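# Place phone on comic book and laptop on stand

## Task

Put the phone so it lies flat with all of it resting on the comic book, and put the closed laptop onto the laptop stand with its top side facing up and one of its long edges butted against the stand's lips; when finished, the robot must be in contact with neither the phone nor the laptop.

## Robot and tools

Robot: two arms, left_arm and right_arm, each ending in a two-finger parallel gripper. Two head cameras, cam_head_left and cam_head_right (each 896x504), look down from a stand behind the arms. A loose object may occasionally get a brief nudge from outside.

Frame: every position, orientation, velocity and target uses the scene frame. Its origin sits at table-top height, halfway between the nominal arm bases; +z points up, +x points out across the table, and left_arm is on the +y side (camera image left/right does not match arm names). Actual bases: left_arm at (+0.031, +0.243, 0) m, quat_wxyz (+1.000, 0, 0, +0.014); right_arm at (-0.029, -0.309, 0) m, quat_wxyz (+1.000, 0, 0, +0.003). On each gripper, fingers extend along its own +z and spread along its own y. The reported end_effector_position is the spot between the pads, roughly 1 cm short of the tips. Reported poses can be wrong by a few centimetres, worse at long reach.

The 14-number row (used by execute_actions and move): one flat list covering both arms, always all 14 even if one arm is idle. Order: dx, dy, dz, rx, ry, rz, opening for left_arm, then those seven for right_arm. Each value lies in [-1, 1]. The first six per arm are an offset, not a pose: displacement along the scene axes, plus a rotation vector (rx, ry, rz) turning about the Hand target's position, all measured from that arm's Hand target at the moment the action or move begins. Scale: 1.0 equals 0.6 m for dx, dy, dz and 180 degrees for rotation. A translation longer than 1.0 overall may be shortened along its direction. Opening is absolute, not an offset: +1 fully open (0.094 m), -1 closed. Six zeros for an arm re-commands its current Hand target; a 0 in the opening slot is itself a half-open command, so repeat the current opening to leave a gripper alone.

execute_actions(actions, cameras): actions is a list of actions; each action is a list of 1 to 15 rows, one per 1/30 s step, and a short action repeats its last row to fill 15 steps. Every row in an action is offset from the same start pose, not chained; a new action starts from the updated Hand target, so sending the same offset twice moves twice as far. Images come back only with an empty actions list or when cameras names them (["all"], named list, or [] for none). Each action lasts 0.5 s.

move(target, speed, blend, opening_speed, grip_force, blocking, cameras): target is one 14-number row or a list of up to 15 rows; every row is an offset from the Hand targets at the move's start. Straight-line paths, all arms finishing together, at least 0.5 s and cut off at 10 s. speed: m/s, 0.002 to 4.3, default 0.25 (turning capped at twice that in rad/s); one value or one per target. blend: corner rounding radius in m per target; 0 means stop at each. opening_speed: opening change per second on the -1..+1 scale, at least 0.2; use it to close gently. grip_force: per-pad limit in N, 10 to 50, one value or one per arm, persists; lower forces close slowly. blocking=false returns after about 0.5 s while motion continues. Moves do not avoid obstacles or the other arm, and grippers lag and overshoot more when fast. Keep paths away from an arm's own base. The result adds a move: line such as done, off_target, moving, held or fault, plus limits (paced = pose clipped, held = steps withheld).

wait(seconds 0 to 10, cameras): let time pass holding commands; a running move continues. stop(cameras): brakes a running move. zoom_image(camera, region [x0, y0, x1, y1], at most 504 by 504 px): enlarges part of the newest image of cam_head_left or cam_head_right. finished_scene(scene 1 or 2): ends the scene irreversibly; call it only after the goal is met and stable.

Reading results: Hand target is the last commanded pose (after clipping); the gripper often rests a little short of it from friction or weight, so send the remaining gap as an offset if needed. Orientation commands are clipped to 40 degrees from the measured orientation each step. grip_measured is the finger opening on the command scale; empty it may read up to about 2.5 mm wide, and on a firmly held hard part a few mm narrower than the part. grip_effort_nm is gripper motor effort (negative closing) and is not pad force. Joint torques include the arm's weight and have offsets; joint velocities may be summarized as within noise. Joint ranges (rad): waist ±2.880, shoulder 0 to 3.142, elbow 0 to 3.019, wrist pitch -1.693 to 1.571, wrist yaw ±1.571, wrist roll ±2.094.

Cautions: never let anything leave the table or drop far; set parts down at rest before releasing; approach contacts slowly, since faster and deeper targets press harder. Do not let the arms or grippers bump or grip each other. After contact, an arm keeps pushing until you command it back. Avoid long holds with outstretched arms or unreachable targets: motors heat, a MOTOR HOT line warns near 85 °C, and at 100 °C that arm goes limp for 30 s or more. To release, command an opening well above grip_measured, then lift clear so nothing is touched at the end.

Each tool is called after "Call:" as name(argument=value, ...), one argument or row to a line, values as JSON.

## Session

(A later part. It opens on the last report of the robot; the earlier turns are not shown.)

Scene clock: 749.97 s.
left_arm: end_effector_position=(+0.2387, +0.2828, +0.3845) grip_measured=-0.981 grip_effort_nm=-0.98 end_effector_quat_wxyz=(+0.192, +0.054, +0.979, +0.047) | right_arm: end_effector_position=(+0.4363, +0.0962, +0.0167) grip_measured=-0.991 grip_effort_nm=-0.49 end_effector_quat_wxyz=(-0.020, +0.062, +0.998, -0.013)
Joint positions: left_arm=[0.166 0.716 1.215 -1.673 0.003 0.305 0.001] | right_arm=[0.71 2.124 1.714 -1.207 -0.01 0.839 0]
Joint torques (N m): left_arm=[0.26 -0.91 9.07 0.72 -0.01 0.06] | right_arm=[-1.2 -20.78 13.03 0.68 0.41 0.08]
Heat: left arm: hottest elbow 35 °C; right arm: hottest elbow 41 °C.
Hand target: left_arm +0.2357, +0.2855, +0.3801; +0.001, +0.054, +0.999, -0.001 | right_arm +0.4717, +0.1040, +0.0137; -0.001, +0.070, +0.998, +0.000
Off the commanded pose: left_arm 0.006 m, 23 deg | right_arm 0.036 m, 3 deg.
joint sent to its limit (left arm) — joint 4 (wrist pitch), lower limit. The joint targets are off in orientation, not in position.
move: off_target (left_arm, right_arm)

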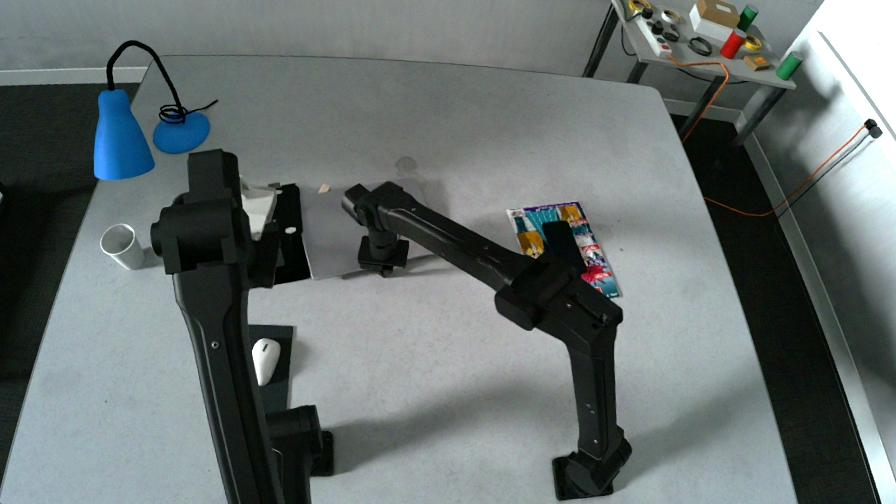

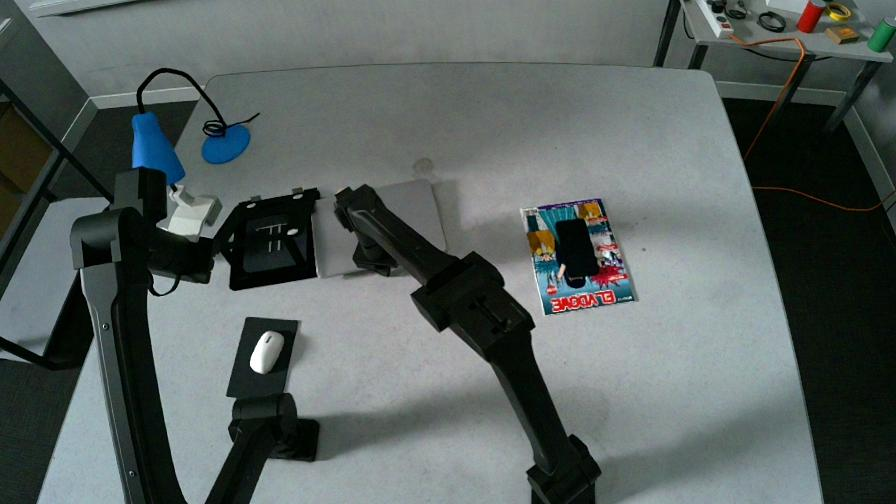

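Call:
move(
  target=[
    [0,0,0,0,0,0,-0.98, -0.15,-0.12,0.19,0,0,0,-1],
    [0.107,-0.142,-0.1,-0.08,-0.1,0.18,0.0, -0.128,-0.145,0.21,0.2637,-0.2335,-0.3362,0.0],
  ],
  speed=0.15,
  cameras=["all"],
)

Scene clock: 770.27 s.
left_arm: end_effector_position=(+0.2960, +0.2052, +0.3254) grip_measured=-0.003 grip_effort_nm=0.13 end_effector_quat_wxyz=(+0.165, -0.230, +0.953, -0.112) | right_arm: end_effector_position=(+0.4008, +0.0138, +0.1454) grip_measured=-0.002 grip_effort_nm=0.07 end_effector_quat_wxyz=(+0.308, +0.529, +0.685, +0.395)
Joint positions: left_arm=[-0.093 0.801 1.078 -1.462 0.115 -0.56 0.047] | right_arm=[0.785 1.453 0.769 0.094 0.46 1.855 0.047]
Joint torques (N m): left_arm=[-2.26 -2.78 9.88 1.55 0.12 -0.09] | right_arm=[1.44 -12.98 6.6 1.89 0.28 0.16]
Heat: left arm: hottest elbow 35 °C; right arm: hottest elbow 42 °C.
Hand target: left_arm +0.2999, +0.2003, +0.3201; +0.162, -0.227, +0.954, -0.115 | right_arm +0.3949, +0.0170, +0.1398; +0.305, +0.527, +0.686, +0.398
Off the commanded pose: left_arm 0.008 m, 1 deg | right_arm 0.009 m, 1 deg.
move: done

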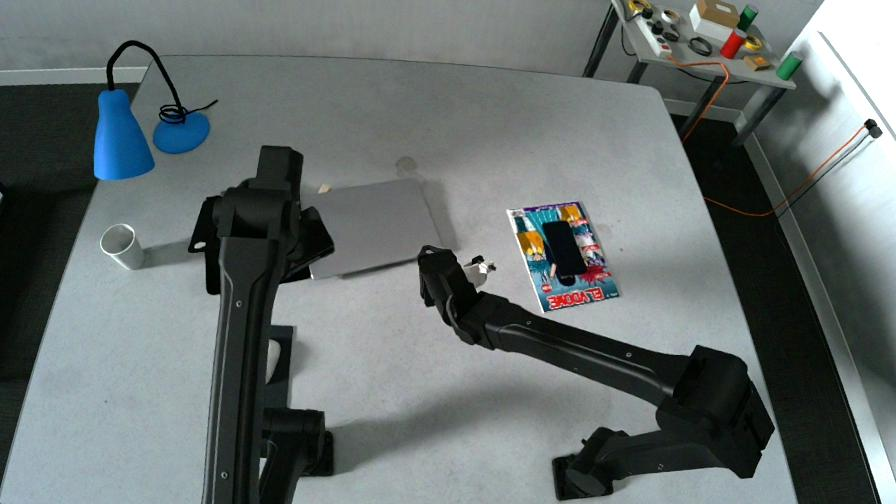

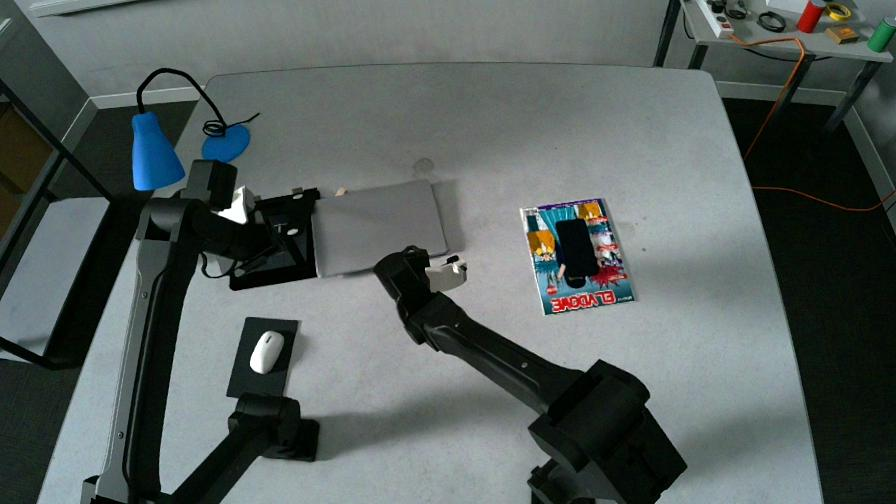

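Call:
zoom_image(
  camera="cam_head_left",
  region=[290, 160, 510, 350],
)

Call:
zoom_image(
  camera="cam_head_right",
  region=[290, 160, 510, 350],
)

Call:
zoom_image(
  camera="cam_head_left",
  region=[300, 240, 440, 290],
)

Scaled by 2.291.

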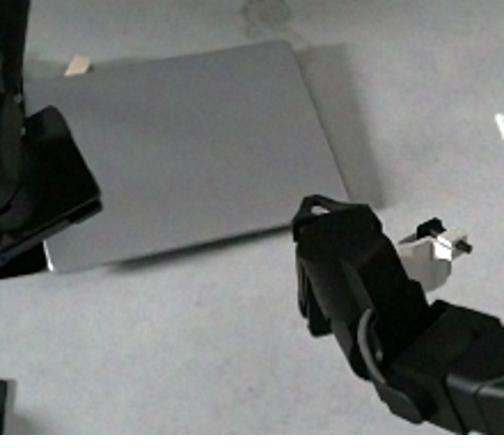

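Scaled by 2.291.

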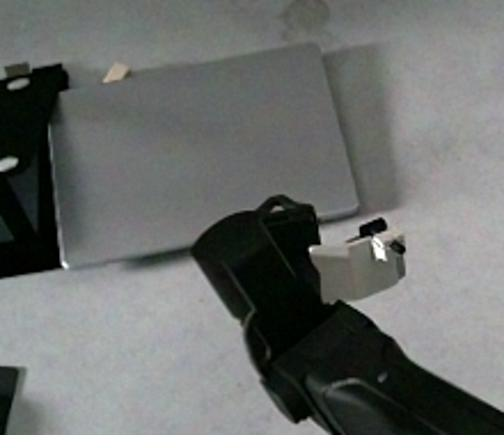

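Scaled by 3.600.

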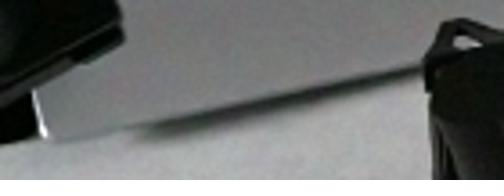

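Call:
move(
  target=[0,0,0,0,0,0,0.0, 0,0,-0.175,0,0,0,0.0],
  speed=0.1,
  cameras=["all"],
)

Call:
zoom_image(
  camera="cam_head_left",
  region=[370, 200, 510, 320],
)

Call:
zoom_image(
  camera="cam_head_right",
  region=[350, 200, 490, 320],
)

Scene clock: 779.63 s.
left_arm: end_effector_position=(+0.2960, +0.2052, +0.3254) grip_measured=-0.002 grip_effort_nm=0.13 end_effector_quat_wxyz=(+0.165, -0.230, +0.953, -0.112) | right_arm: end_effector_position=(+0.4012, +0.0142, +0.0450) grip_measured=-0.001 grip_effort_nm=0.07 end_effector_quat_wxyz=(+0.308, +0.529, +0.682, +0.400)
Joint positions: left_arm=[-0.093 0.801 1.078 -1.462 0.115 -0.56 0.047] | right_arm=[0.785 1.706 0.686 0.441 0.46 1.857 0.047]
Joint torques (N m): left_arm=[-2.37 -3.02 9.89 1.8 0.14 -0.07] | right_arm=[1.55 -13.16 4.77 1.94 0.28 0.14]
Heat: left arm: hottest elbow 35 °C; right arm: hottest elbow 41 °C.
Hand target: left_arm +0.2999, +0.2003, +0.3201; +0.162, -0.227, +0.954, -0.115 | right_arm +0.3949, +0.0170, +0.0347; +0.305, +0.527, +0.686, +0.398
Off the commanded pose: left_arm 0.008 m, 1 deg | right_arm 0.012 m, 1 deg.
move: off_target (right_arm)

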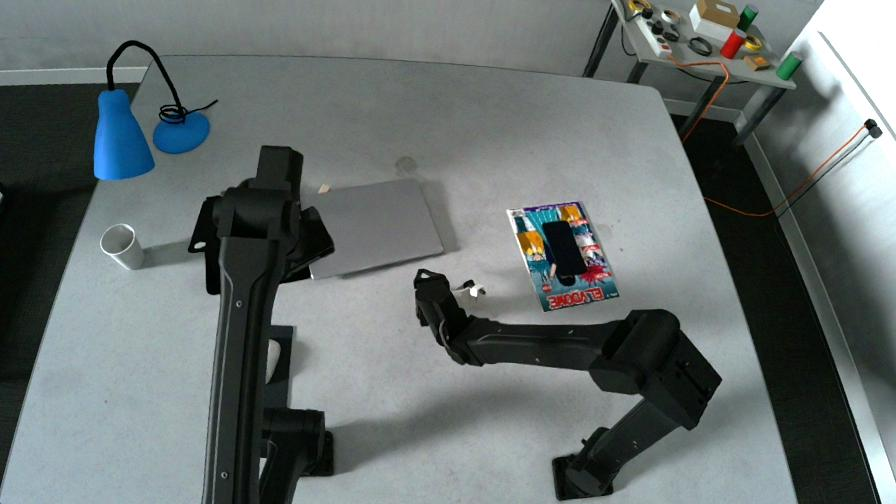

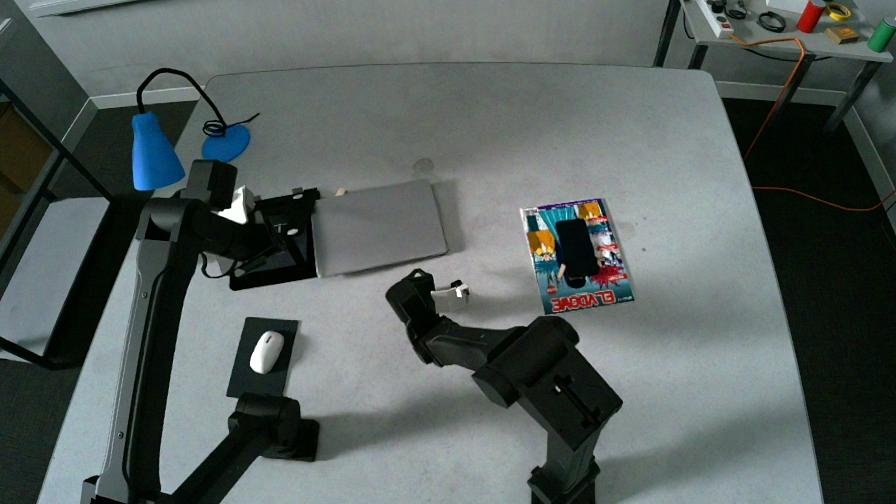

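Scaled by 3.600.

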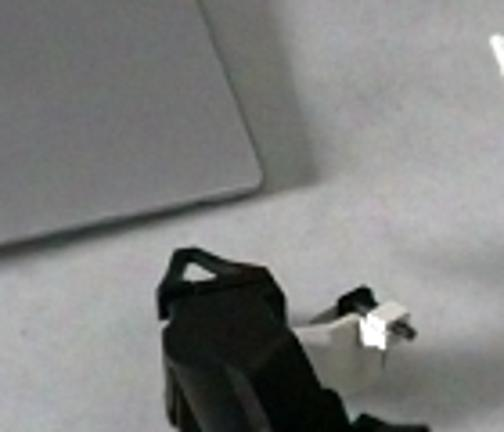

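Scaled by 3.600.

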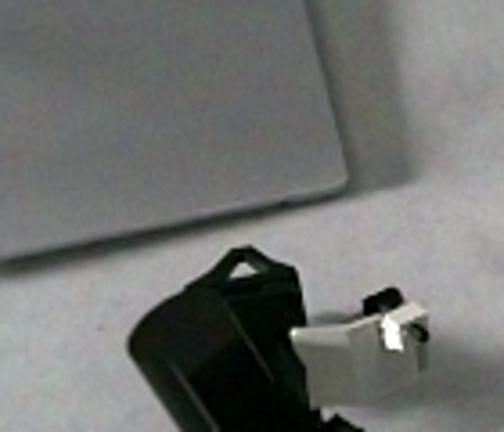

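Call:
zoom_image(
  camera="cam_head_left",
  region=[390, 235, 460, 285],
)

Call:
zoom_image(
  camera="cam_head_right",
  region=[390, 235, 460, 285],
)

Call:
zoom_image(
  camera="cam_head_left",
  region=[330, 245, 400, 295],
)

Scaled by 7.200.

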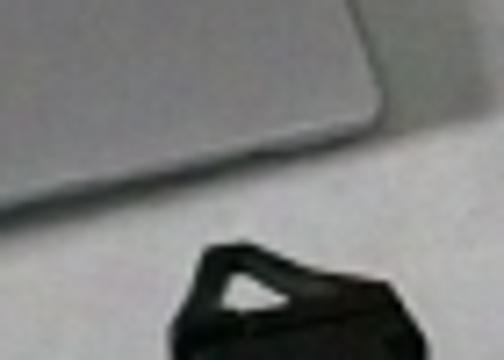

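Scaled by 7.200.

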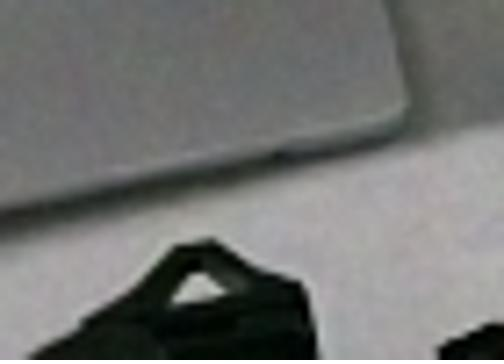

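Scaled by 7.200.

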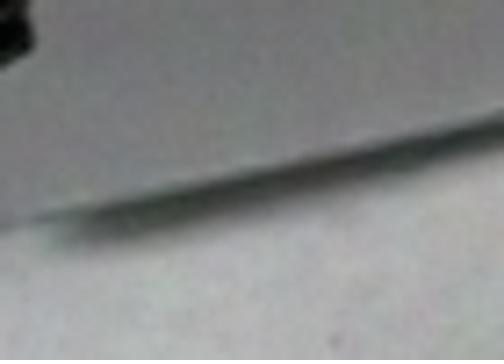

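Call:
move(
  target=[
    [0,0,0,0,0,0,0.0, -0.008,0.032,-0.02,0,0,0,0.0],
    [0,0,0,0,0,0,0.0, 0.056,0.05,-0.022,0,0,0,0.0],
  ],
  speed=0.08,
  cameras=["all"],
)

Call:
zoom_image(
  camera="cam_head_left",
  region=[370, 220, 470, 300],
)

Call:
zoom_image(
  camera="cam_head_right",
  region=[350, 220, 450, 300],
)

Scene clock: 793.70 s.
left_arm: end_effector_position=(+0.2960, +0.2052, +0.3254) grip_measured=-0.002 grip_effort_nm=0.13 end_effector_quat_wxyz=(+0.165, -0.230, +0.953, -0.112) | right_arm: end_effector_position=(+0.4161, +0.0446, +0.0327) grip_measured=-0.001 grip_effort_nm=0.07 end_effector_quat_wxyz=(+0.303, +0.525, +0.683, +0.408)
Joint positions: left_arm=[-0.093 0.801 1.078 -1.462 0.115 -0.56 0.047] | right_arm=[0.804 1.797 0.767 0.459 0.46 1.865 0.047]
Joint torques (N m): left_arm=[-3.19 -3.19 9.8 1.5 0.14 -0.01] | right_arm=[-0.44 -13.16 7.91 0.9 0.07 0.02]
Heat: left arm: hottest elbow 35 °C; right arm: hottest elbow 39 °C.
Hand target: left_arm +0.2999, +0.2003, +0.3201; +0.162, -0.227, +0.954, -0.115 | right_arm +0.4284, +0.0470, +0.0215; +0.304, +0.527, +0.686, +0.398
Off the commanded pose: left_arm 0.008 m, 1 deg | right_arm 0.017 m, 1 deg.
move: off_target (right_arm)

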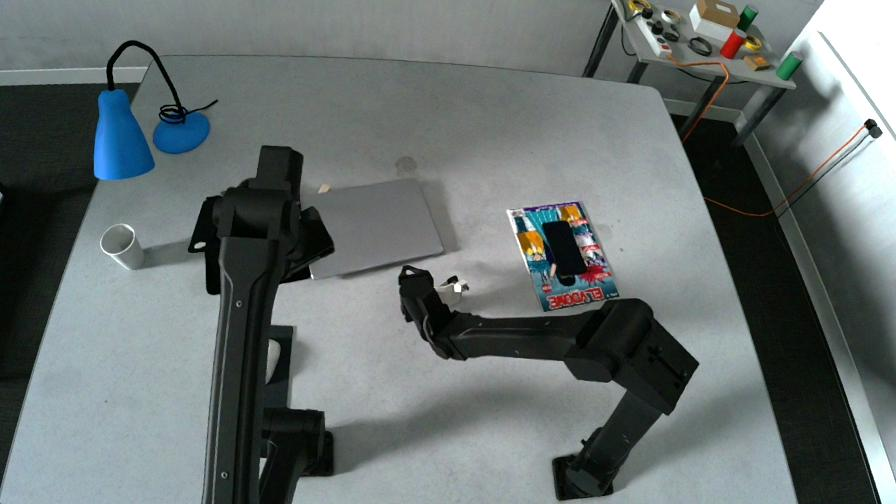

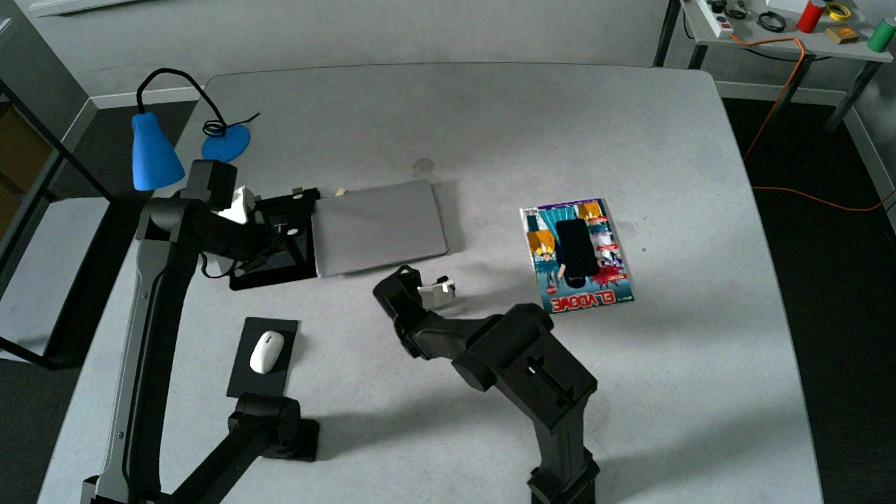

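Scaled by 5.040.

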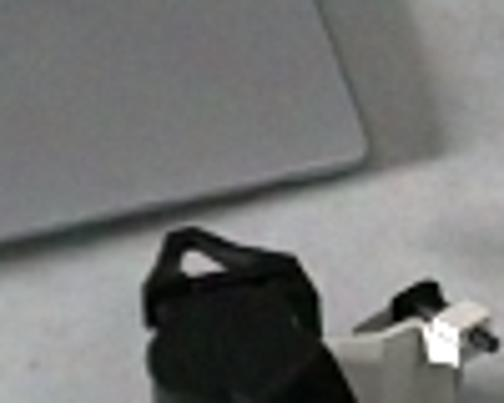

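Scaled by 5.040.

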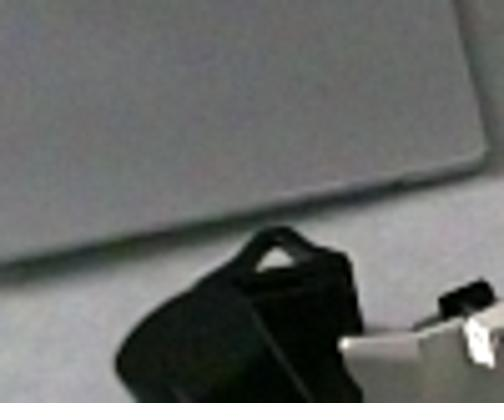

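Call:
move(
  target=[0,0,0,0,0,0,0.0, 0.085,0.024,0.0,0,0,0,0.0],
  speed=0.05,
  cameras=["all"],
)

Call:
zoom_image(
  camera="cam_head_left",
  region=[370, 220, 470, 300],
)

Call:
zoom_image(
  camera="cam_head_right",
  region=[350, 220, 450, 300],
)

Scene clock: 798.50 s.
left_arm: end_effector_position=(+0.2960, +0.2052, +0.3254) grip_measured=-0.002 grip_effort_nm=0.13 end_effector_quat_wxyz=(+0.165, -0.230, +0.953, -0.112) | right_arm: end_effector_position=(+0.4662, +0.0598, +0.0342) grip_measured=-0.001 grip_effort_nm=0.07 end_effector_quat_wxyz=(+0.303, +0.524, +0.682, +0.409)
Joint positions: left_arm=[-0.093 0.801 1.078 -1.462 0.115 -0.56 0.047] | right_arm=[0.75 1.872 0.902 0.416 0.415 1.833 0.047]
Joint torques (N m): left_arm=[-2.96 -2.96 9.98 1.74 0.13 -0.06] | right_arm=[-0.44 -14.86 8.72 0.75 0.07 0]
Heat: left arm: hottest elbow 35 °C; right arm: hottest elbow 39 °C.
Hand target: left_arm +0.2999, +0.2003, +0.3201; +0.162, -0.227, +0.954, -0.115 | right_arm +0.4795, +0.0615, +0.0216; +0.305, +0.527, +0.686, +0.398
Off the commanded pose: left_arm 0.008 m, 1 deg | right_arm 0.018 m, 1 deg.
move: off_target (right_arm)

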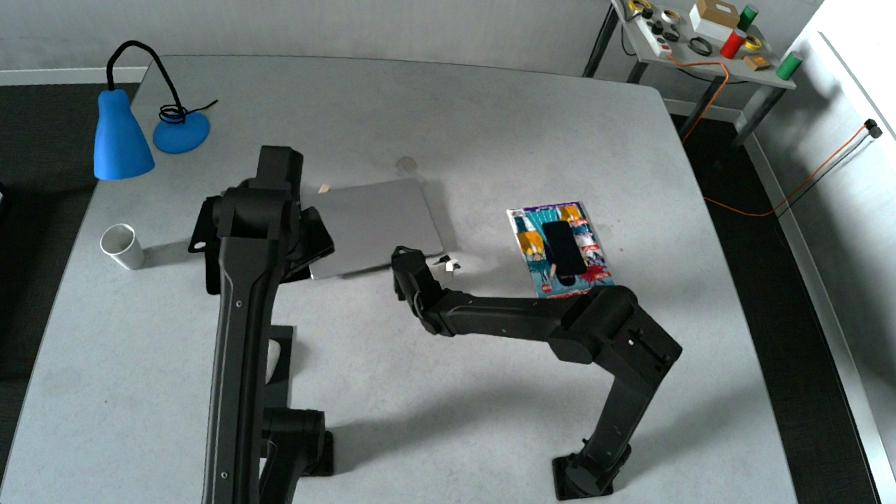

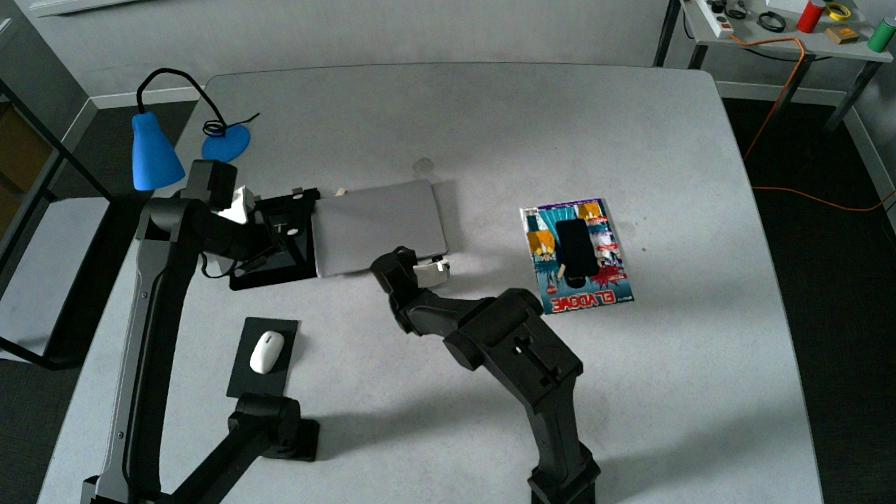

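Scaled by 5.040.

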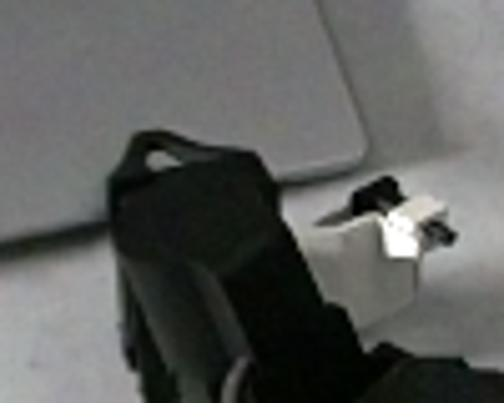

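Scaled by 5.040.

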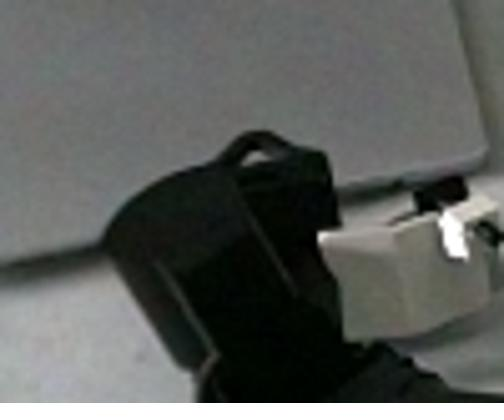

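Call:
move(
  target=[0,0,0,0,0,0,0.0, 0.02,0.005,0.0,0,0,0,0.0],
  speed=0.05,
)

Call:
move(
  target=[0,0,0,0,0,0,0.0, 0.0,0.0,0.0,0,0,0,-0.6],
  opening_speed=0.3,
  grip_force=30,
  cameras=["all"],
)

Call:
zoom_image(
  camera="cam_head_left",
  region=[290, 160, 470, 300],
)

Call:
zoom_image(
  camera="cam_head_right",
  region=[290, 160, 470, 300],
)

Scene clock: 803.30 s.
left_arm: end_effector_position=(+0.2960, +0.2052, +0.3254) grip_measured=-0.002 grip_effort_nm=0.13 end_effector_quat_wxyz=(+0.165, -0.230, +0.953, -0.112) | right_arm: end_effector_position=(+0.4776, +0.0632, +0.0343) grip_measured=-0.001 grip_effort_nm=0.07 end_effector_quat_wxyz=(+0.303, +0.524, +0.683, +0.409)
Joint positions: left_arm=[-0.093 0.801 1.078 -1.462 0.115 -0.56 0.047] | right_arm=[0.739 1.889 0.935 0.403 0.405 1.825 0.047]
Joint torques (N m): left_arm=[-2.78 -3.14 9.81 1.42 0.12 -0.03] | right_arm=[-0.5 -15.27 8.69 0.9 0.07 0.05]
Heat: left arm: hottest elbow 35 °C; right arm: hottest elbow 40 °C.
Hand target: left_arm +0.2999, +0.2003, +0.3201; +0.162, -0.227, +0.954, -0.115 | right_arm +0.4913, +0.0645, +0.0214; +0.304, +0.527, +0.687, +0.398
Off the commanded pose: left_arm 0.008 m, 1 deg | right_arm 0.019 m, 1 deg.
move: off_target (right_arm)

Scene clock: 805.50 s.
left_arm: end_effector_position=(+0.2960, +0.2052, +0.3254) grip_measured=-0.002 grip_effort_nm=0.13 end_effector_quat_wxyz=(+0.165, -0.230, +0.953, -0.112) | right_arm: end_effector_position=(+0.4752, +0.0622, +0.0254) grip_measured=-0.542 grip_effort_nm=-0.64 end_effector_quat_wxyz=(+0.299, +0.524, +0.690, +0.400)
Joint positions: left_arm=[-0.093 0.801 1.078 -1.462 0.115 -0.56 0.047] | right_arm=[0.739 1.899 0.935 0.389 0.4 1.825 0.022]
Joint torques (N m): left_arm=[-2.84 -2.84 10.14 1.54 0.09 -0.04] | right_arm=[-0.38 -16.03 8.7 1.21 0.24 0.02]
Heat: left arm: hottest elbow 35 °C; right arm: hottest elbow 40 °C.
Hand target: left_arm +0.2999, +0.2003, +0.3201; +0.162, -0.227, +0.954, -0.115 | right_arm +0.4913, +0.0645, +0.0215; +0.304, +0.527, +0.687, +0.398
Off the commanded pose: left_arm 0.008 m, 1 deg | right_arm 0.017 m, 1 deg.
grip_force (N): 30, 30
move: off_target (right_arm)

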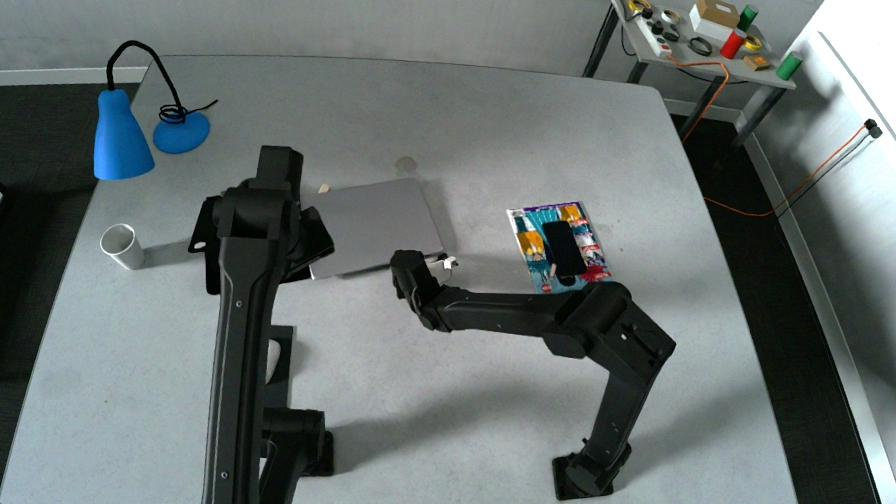

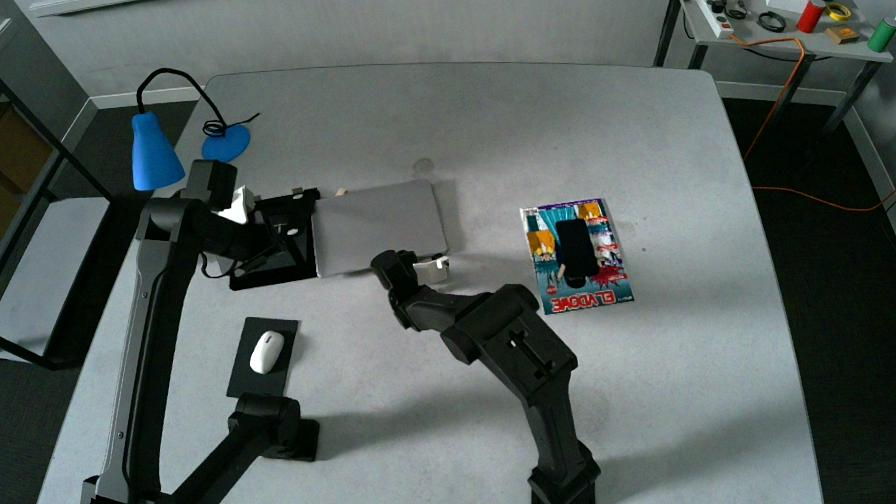

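Scaled by 2.800.

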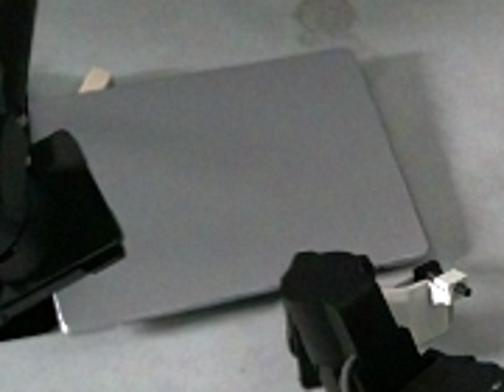

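Scaled by 2.800.

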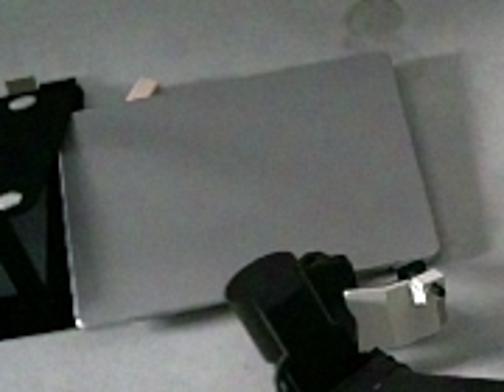

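Call:
move(
  target=[0,0,0,0,0,0,0.0, 0.0,0.0,0.0,0,0,0,-0.8],
  opening_speed=0.5,
  grip_force=50,
)

Call:
move(
  target=[0,0,0,0,0,0,0.0, 0.0,0.0,0.1,0,0,0,-0.8],
  speed=0.05,
  cameras=["all"],
)

Call:
zoom_image(
  camera="cam_head_left",
  region=[290, 160, 470, 300],
)

Call:
zoom_image(
  camera="cam_head_right",
  region=[290, 160, 470, 300],
)

Scene clock: 809.33 s.
left_arm: end_effector_position=(+0.2960, +0.2052, +0.3254) grip_measured=-0.002 grip_effort_nm=0.13 end_effector_quat_wxyz=(+0.165, -0.230, +0.953, -0.112) | right_arm: end_effector_position=(+0.4753, +0.0620, +0.0255) grip_measured=-0.569 grip_effort_nm=-1.03 end_effector_quat_wxyz=(+0.300, +0.525, +0.690, +0.399)
Joint positions: left_arm=[-0.093 0.801 1.078 -1.462 0.115 -0.56 0.047] | right_arm=[0.739 1.899 0.935 0.389 0.401 1.825 0.02]
Joint torques (N m): left_arm=[-2.73 -2.55 9.96 1.46 0.12 -0.04] | right_arm=[-0.38 -16.15 8.73 1.22 0.21 0.03]
Heat: left arm: hottest elbow 35 °C; right arm: hottest elbow 40 °C.
Hand target: left_arm +0.2999, +0.2003, +0.3201; +0.162, -0.227, +0.954, -0.115 | right_arm +0.4913, +0.0645, +0.0215; +0.304, +0.527, +0.687, +0.398
Off the commanded pose: left_arm 0.008 m, 1 deg | right_arm 0.017 m, 1 deg.
move: off_target (right_arm)

Scene clock: 811.03 s.
left_arm: end_effector_position=(+0.2960, +0.2052, +0.3254) grip_measured=-0.002 grip_effort_nm=0.13 end_effector_quat_wxyz=(+0.165, -0.230, +0.953, -0.112) | right_arm: end_effector_position=(+0.4714, +0.0573, +0.0365) grip_measured=-0.574 grip_effort_nm=-1.03 end_effector_quat_wxyz=(+0.289, +0.535, +0.701, +0.373)
Joint positions: left_arm=[-0.093 0.801 1.078 -1.462 0.115 -0.56 0.047] | right_arm=[0.736 1.848 0.951 0.25 0.396 1.847 0.02]
Joint torques (N m): left_arm=[-2.67 -2.37 9.91 1.62 0.08 -0.03] | right_arm=[-0.26 -22.71 9.22 0.76 0.44 -0.19]
Heat: left arm: hottest elbow 35 °C; right arm: hottest elbow 40 °C.
Hand target: left_arm +0.2999, +0.2003, +0.3201; +0.162, -0.227, +0.954, -0.115 | right_arm +0.4914, +0.0645, +0.0816; +0.305, +0.527, +0.686, +0.398
Off the commanded pose: left_arm 0.008 m, 1 deg | right_arm 0.050 m, 4 deg.
move: off_target (right_arm)

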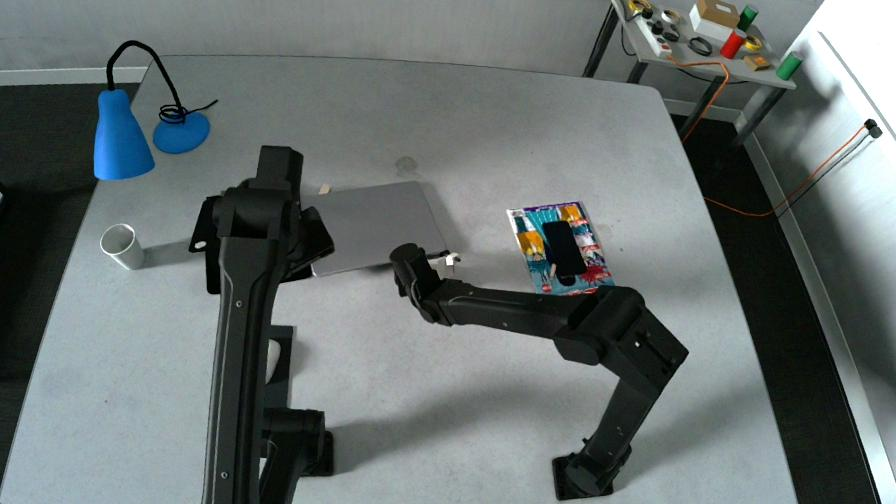

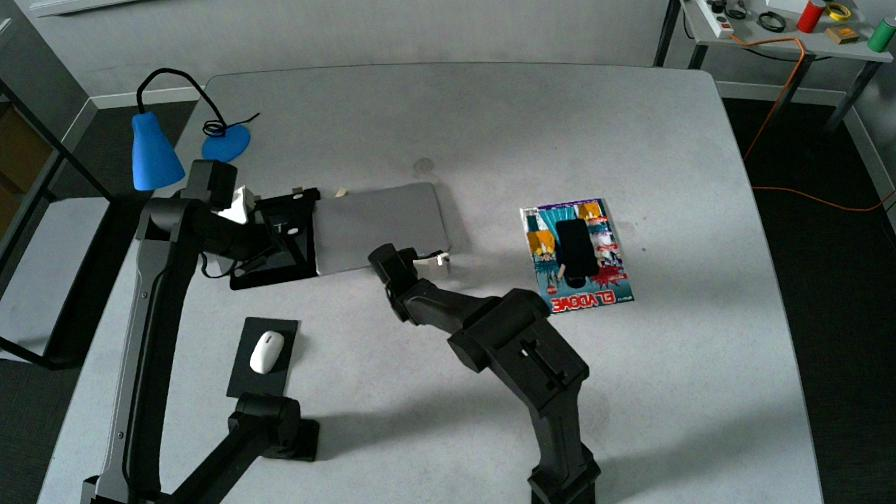

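Scaled by 2.800.

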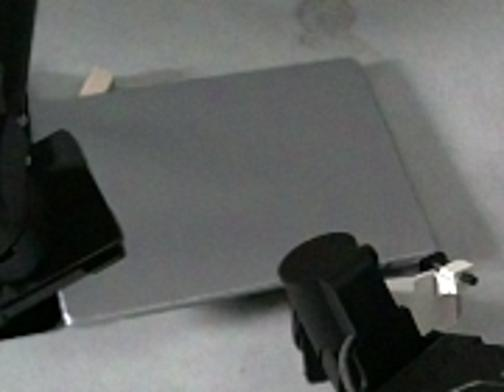

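Scaled by 2.800.

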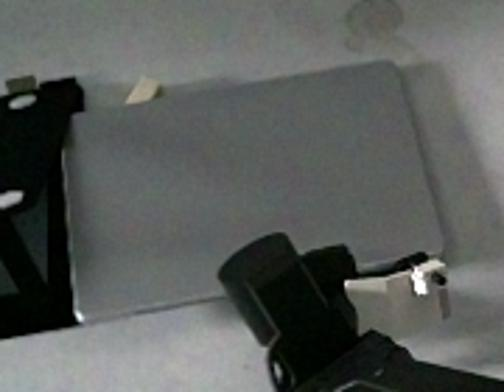

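Call:
move(
  target=[0,0,0,0,0,0,0.0, 0.0,0.0,0.14,0,0,0,-0.8],
  speed=0.06,
  cameras=["all"],
)

Call:
zoom_image(
  camera="cam_head_left",
  region=[290, 150, 470, 290],
)

Call:
zoom_image(
  camera="cam_head_right",
  region=[290, 150, 470, 290],
)

Scene clock: 831.07 s.
left_arm: end_effector_position=(+0.2960, +0.2052, +0.3254) grip_measured=-0.002 grip_effort_nm=0.13 end_effector_quat_wxyz=(+0.165, -0.230, +0.953, -0.112) | right_arm: end_effector_position=(+0.4595, +0.0457, +0.0865) grip_measured=-0.638 grip_effort_nm=-1.03 end_effector_quat_wxyz=(+0.283, +0.539, +0.716, +0.341)
Joint positions: left_arm=[-0.093 0.801 1.078 -1.462 0.115 -0.56 0.047] | right_arm=[0.736 1.705 0.971 0.015 0.396 1.85 0.017]
Joint torques (N m): left_arm=[-2.43 -2.67 9.81 1.61 0.06 -0.05] | right_arm=[-0.09 -23 13.07 1.09 0.53 -0.18]
Motor temperatures (°C): left_arm=[23 26 35 24 26 23 28] | right_arm=[26 38 42 25 24 23 26]
Heat: left arm: hottest elbow 35 °C; right arm: hottest elbow 42 °C.
Hand target: left_arm +0.2999, +0.2003, +0.3201; +0.162, -0.227, +0.954, -0.115 | right_arm +0.4914, +0.0645, +0.1655; +0.305, +0.527, +0.687, +0.398
Off the commanded pose: left_arm 0.008 m, 1 deg | right_arm 0.087 m, 8 deg.
move: off_target (right_arm)

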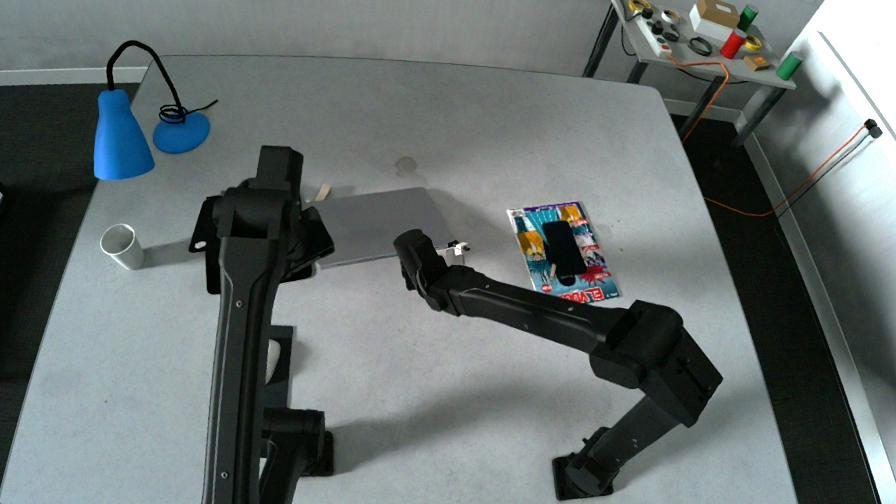

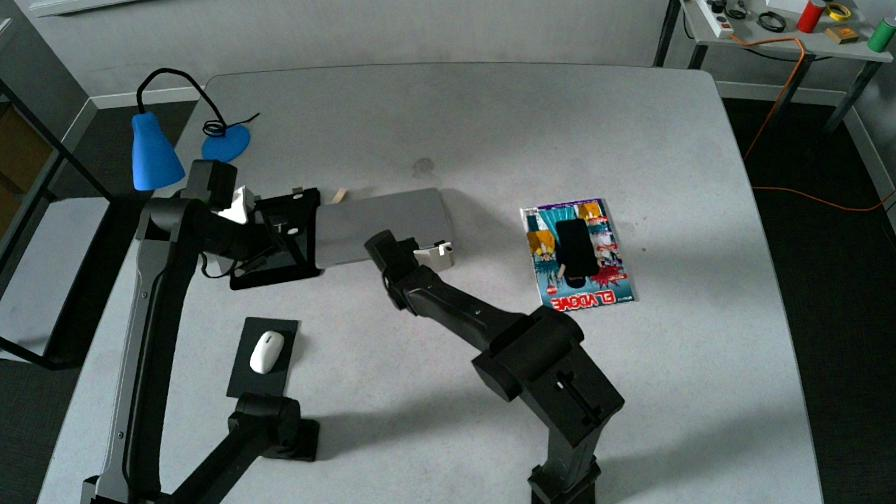

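Scaled by 2.800.

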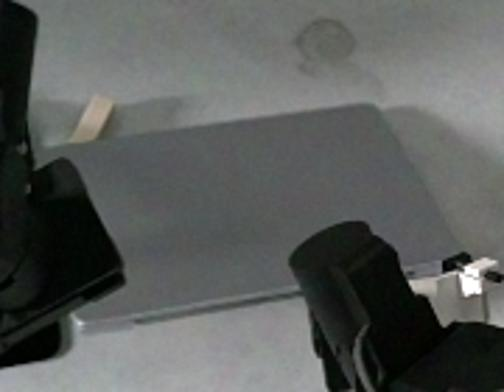

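Scaled by 2.800.

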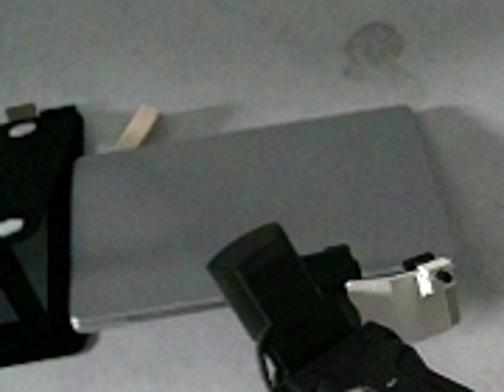

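Call:
move(
  target=[
    [0.06,-0.05,-0.2,-0.192,-0.213,0.334,0.3, 0,0,0,0,0,0,-0.8],
    [0.1,-0.0455,-0.387,-0.192,-0.213,0.334,0.3, 0.0,0.0,0.0,0,0,0,-0.8],
  ],
  speed=0.12,
  cameras=["all"],
)

Call:
zoom_image(
  camera="cam_head_left",
  region=[270, 190, 450, 330],
)

Call:
zoom_image(
  camera="cam_head_right",
  region=[270, 190, 450, 330],
)

Scene clock: 854.67 s.
left_arm: end_effector_position=(+0.3602, +0.1676, +0.0914) grip_measured=+0.298 grip_effort_nm=0.13 end_effector_quat_wxyz=(-0.408, +0.644, -0.545, +0.349) | right_arm: end_effector_position=(+0.4595, +0.0457, +0.0865) grip_measured=-0.638 grip_effort_nm=-1.04 end_effector_quat_wxyz=(+0.283, +0.539, +0.716, +0.341)
Joint positions: left_arm=[-0.55 1.03 0.181 0.306 -0.609 -1.909 0.061] | right_arm=[0.736 1.705 0.971 0.015 0.396 1.85 0.017]
Joint torques (N m): left_arm=[-0.09 -3.31 7.47 2.26 -0.17 0.17] | right_arm=[-0.15 -22.95 13.09 1.13 0.54 -0.19]
Heat: left arm: hottest elbow 35 °C; right arm: hottest elbow 43 °C.
Hand target: left_arm +0.3599, +0.1731, +0.0878; -0.412, +0.645, -0.543, +0.345 | right_arm +0.4914, +0.0645, +0.1655; +0.305, +0.527, +0.687, +0.398
Off the commanded pose: left_arm 0.006 m, 1 deg | right_arm 0.087 m, 8 deg.
move: off_target (right_arm)

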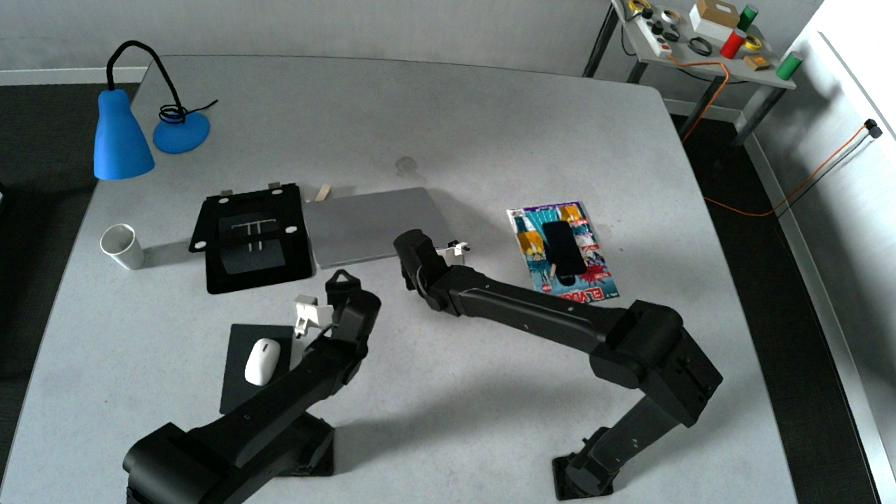

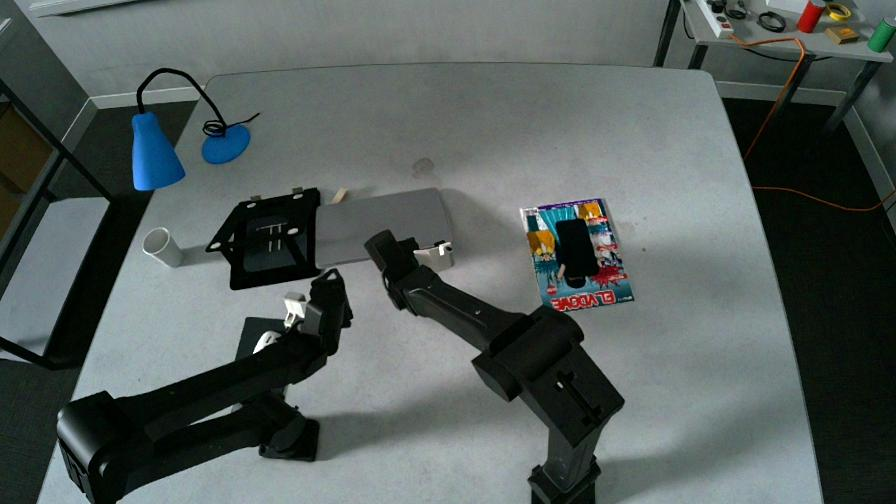

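Scaled by 2.800.

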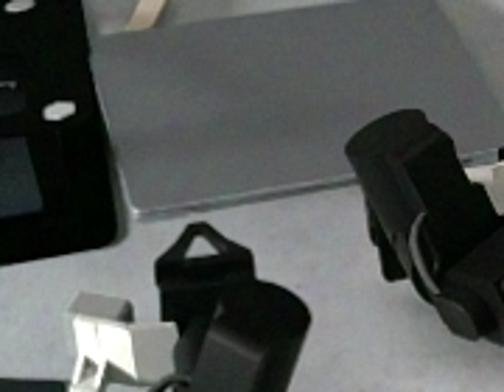

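Scaled by 2.800.

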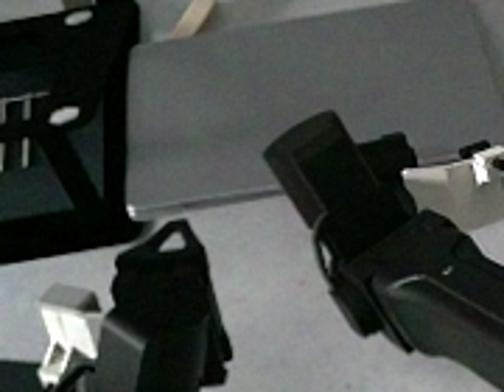

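Call:
execute_actions(
  actions=[],
)

Call:
zoom_image(
  camera="cam_head_left",
  region=[250, 100, 650, 450],
)

Call:
zoom_image(
  camera="cam_head_right",
  region=[250, 100, 650, 450],
)

Scene clock: 874.90 s.
left_arm: end_effector_position=(+0.3603, +0.1675, +0.0915) grip_measured=+0.298 grip_effort_nm=0.13 end_effector_quat_wxyz=(-0.408, +0.644, -0.545, +0.349) | right_arm: end_effector_position=(+0.4595, +0.0457, +0.0865) grip_measured=-0.638 grip_effort_nm=-1.04 end_effector_quat_wxyz=(+0.283, +0.539, +0.716, +0.341)
Joint positions: left_arm=[-0.55 1.03 0.181 0.307 -0.609 -1.908 0.061] | right_arm=[0.736 1.705 0.971 0.015 0.396 1.85 0.017]
Joint velocities: within noise
Joint torques (N m): left_arm=[-0.56 -3.9 7.61 2.48 -0.11 0.21] | right_arm=[-0.09 -22.83 13.09 1.13 0.53 -0.19]
Motor temperatures (°C): left_arm=[23 26 34 24 26 23 28] | right_arm=[26 37 44 25 25 24 27]
Heat: left arm: hottest elbow 34 °C; right arm: hottest elbow 44 °C.
Hand target: left_arm +0.3599, +0.1731, +0.0878; -0.412, +0.645, -0.543, +0.345 | right_arm +0.4914, +0.0645, +0.1655; +0.305, +0.527, +0.687, +0.398
Tool commands: left_gripper/opening=+0.3 right_gripper/opening=-0.8
Off the commanded pose: left_arm 0.007 m, 1 deg | right_arm 0.087 m, 8 deg.

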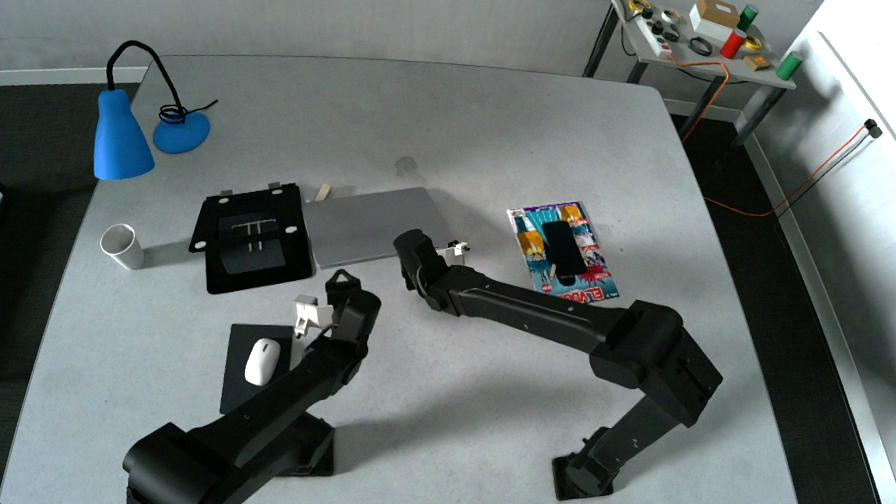

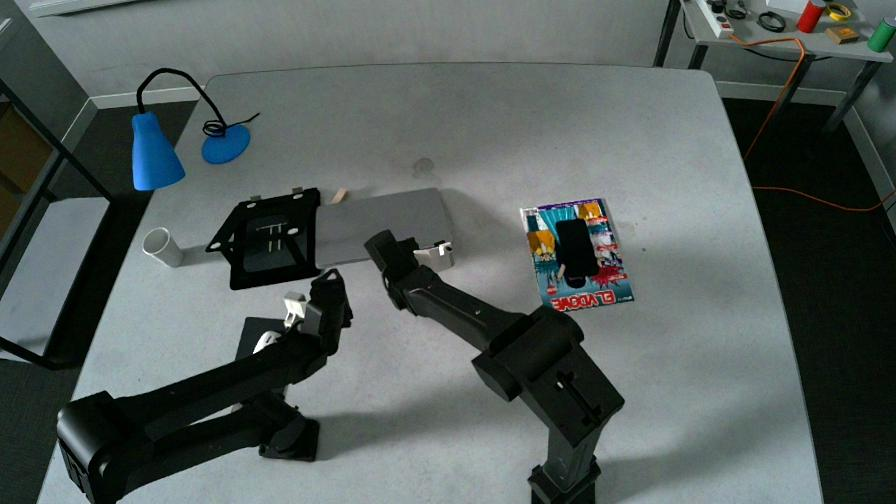

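Scaled by 1.260.

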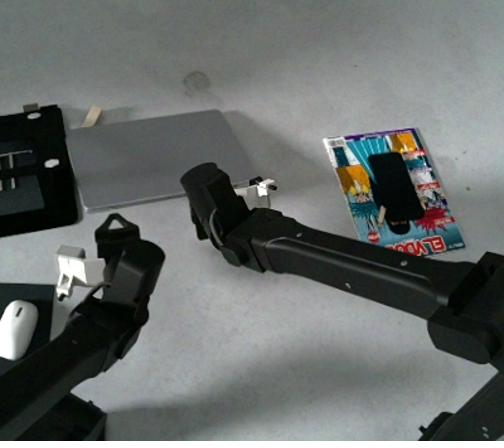

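Scaled by 1.260.

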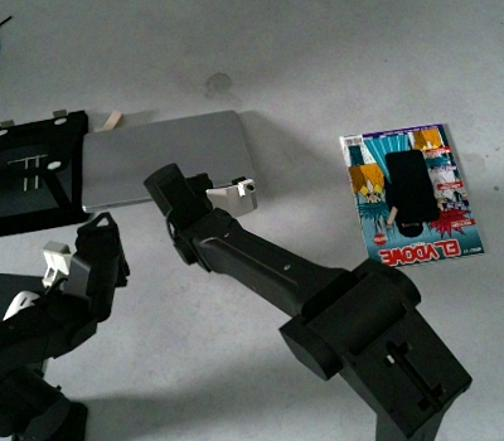

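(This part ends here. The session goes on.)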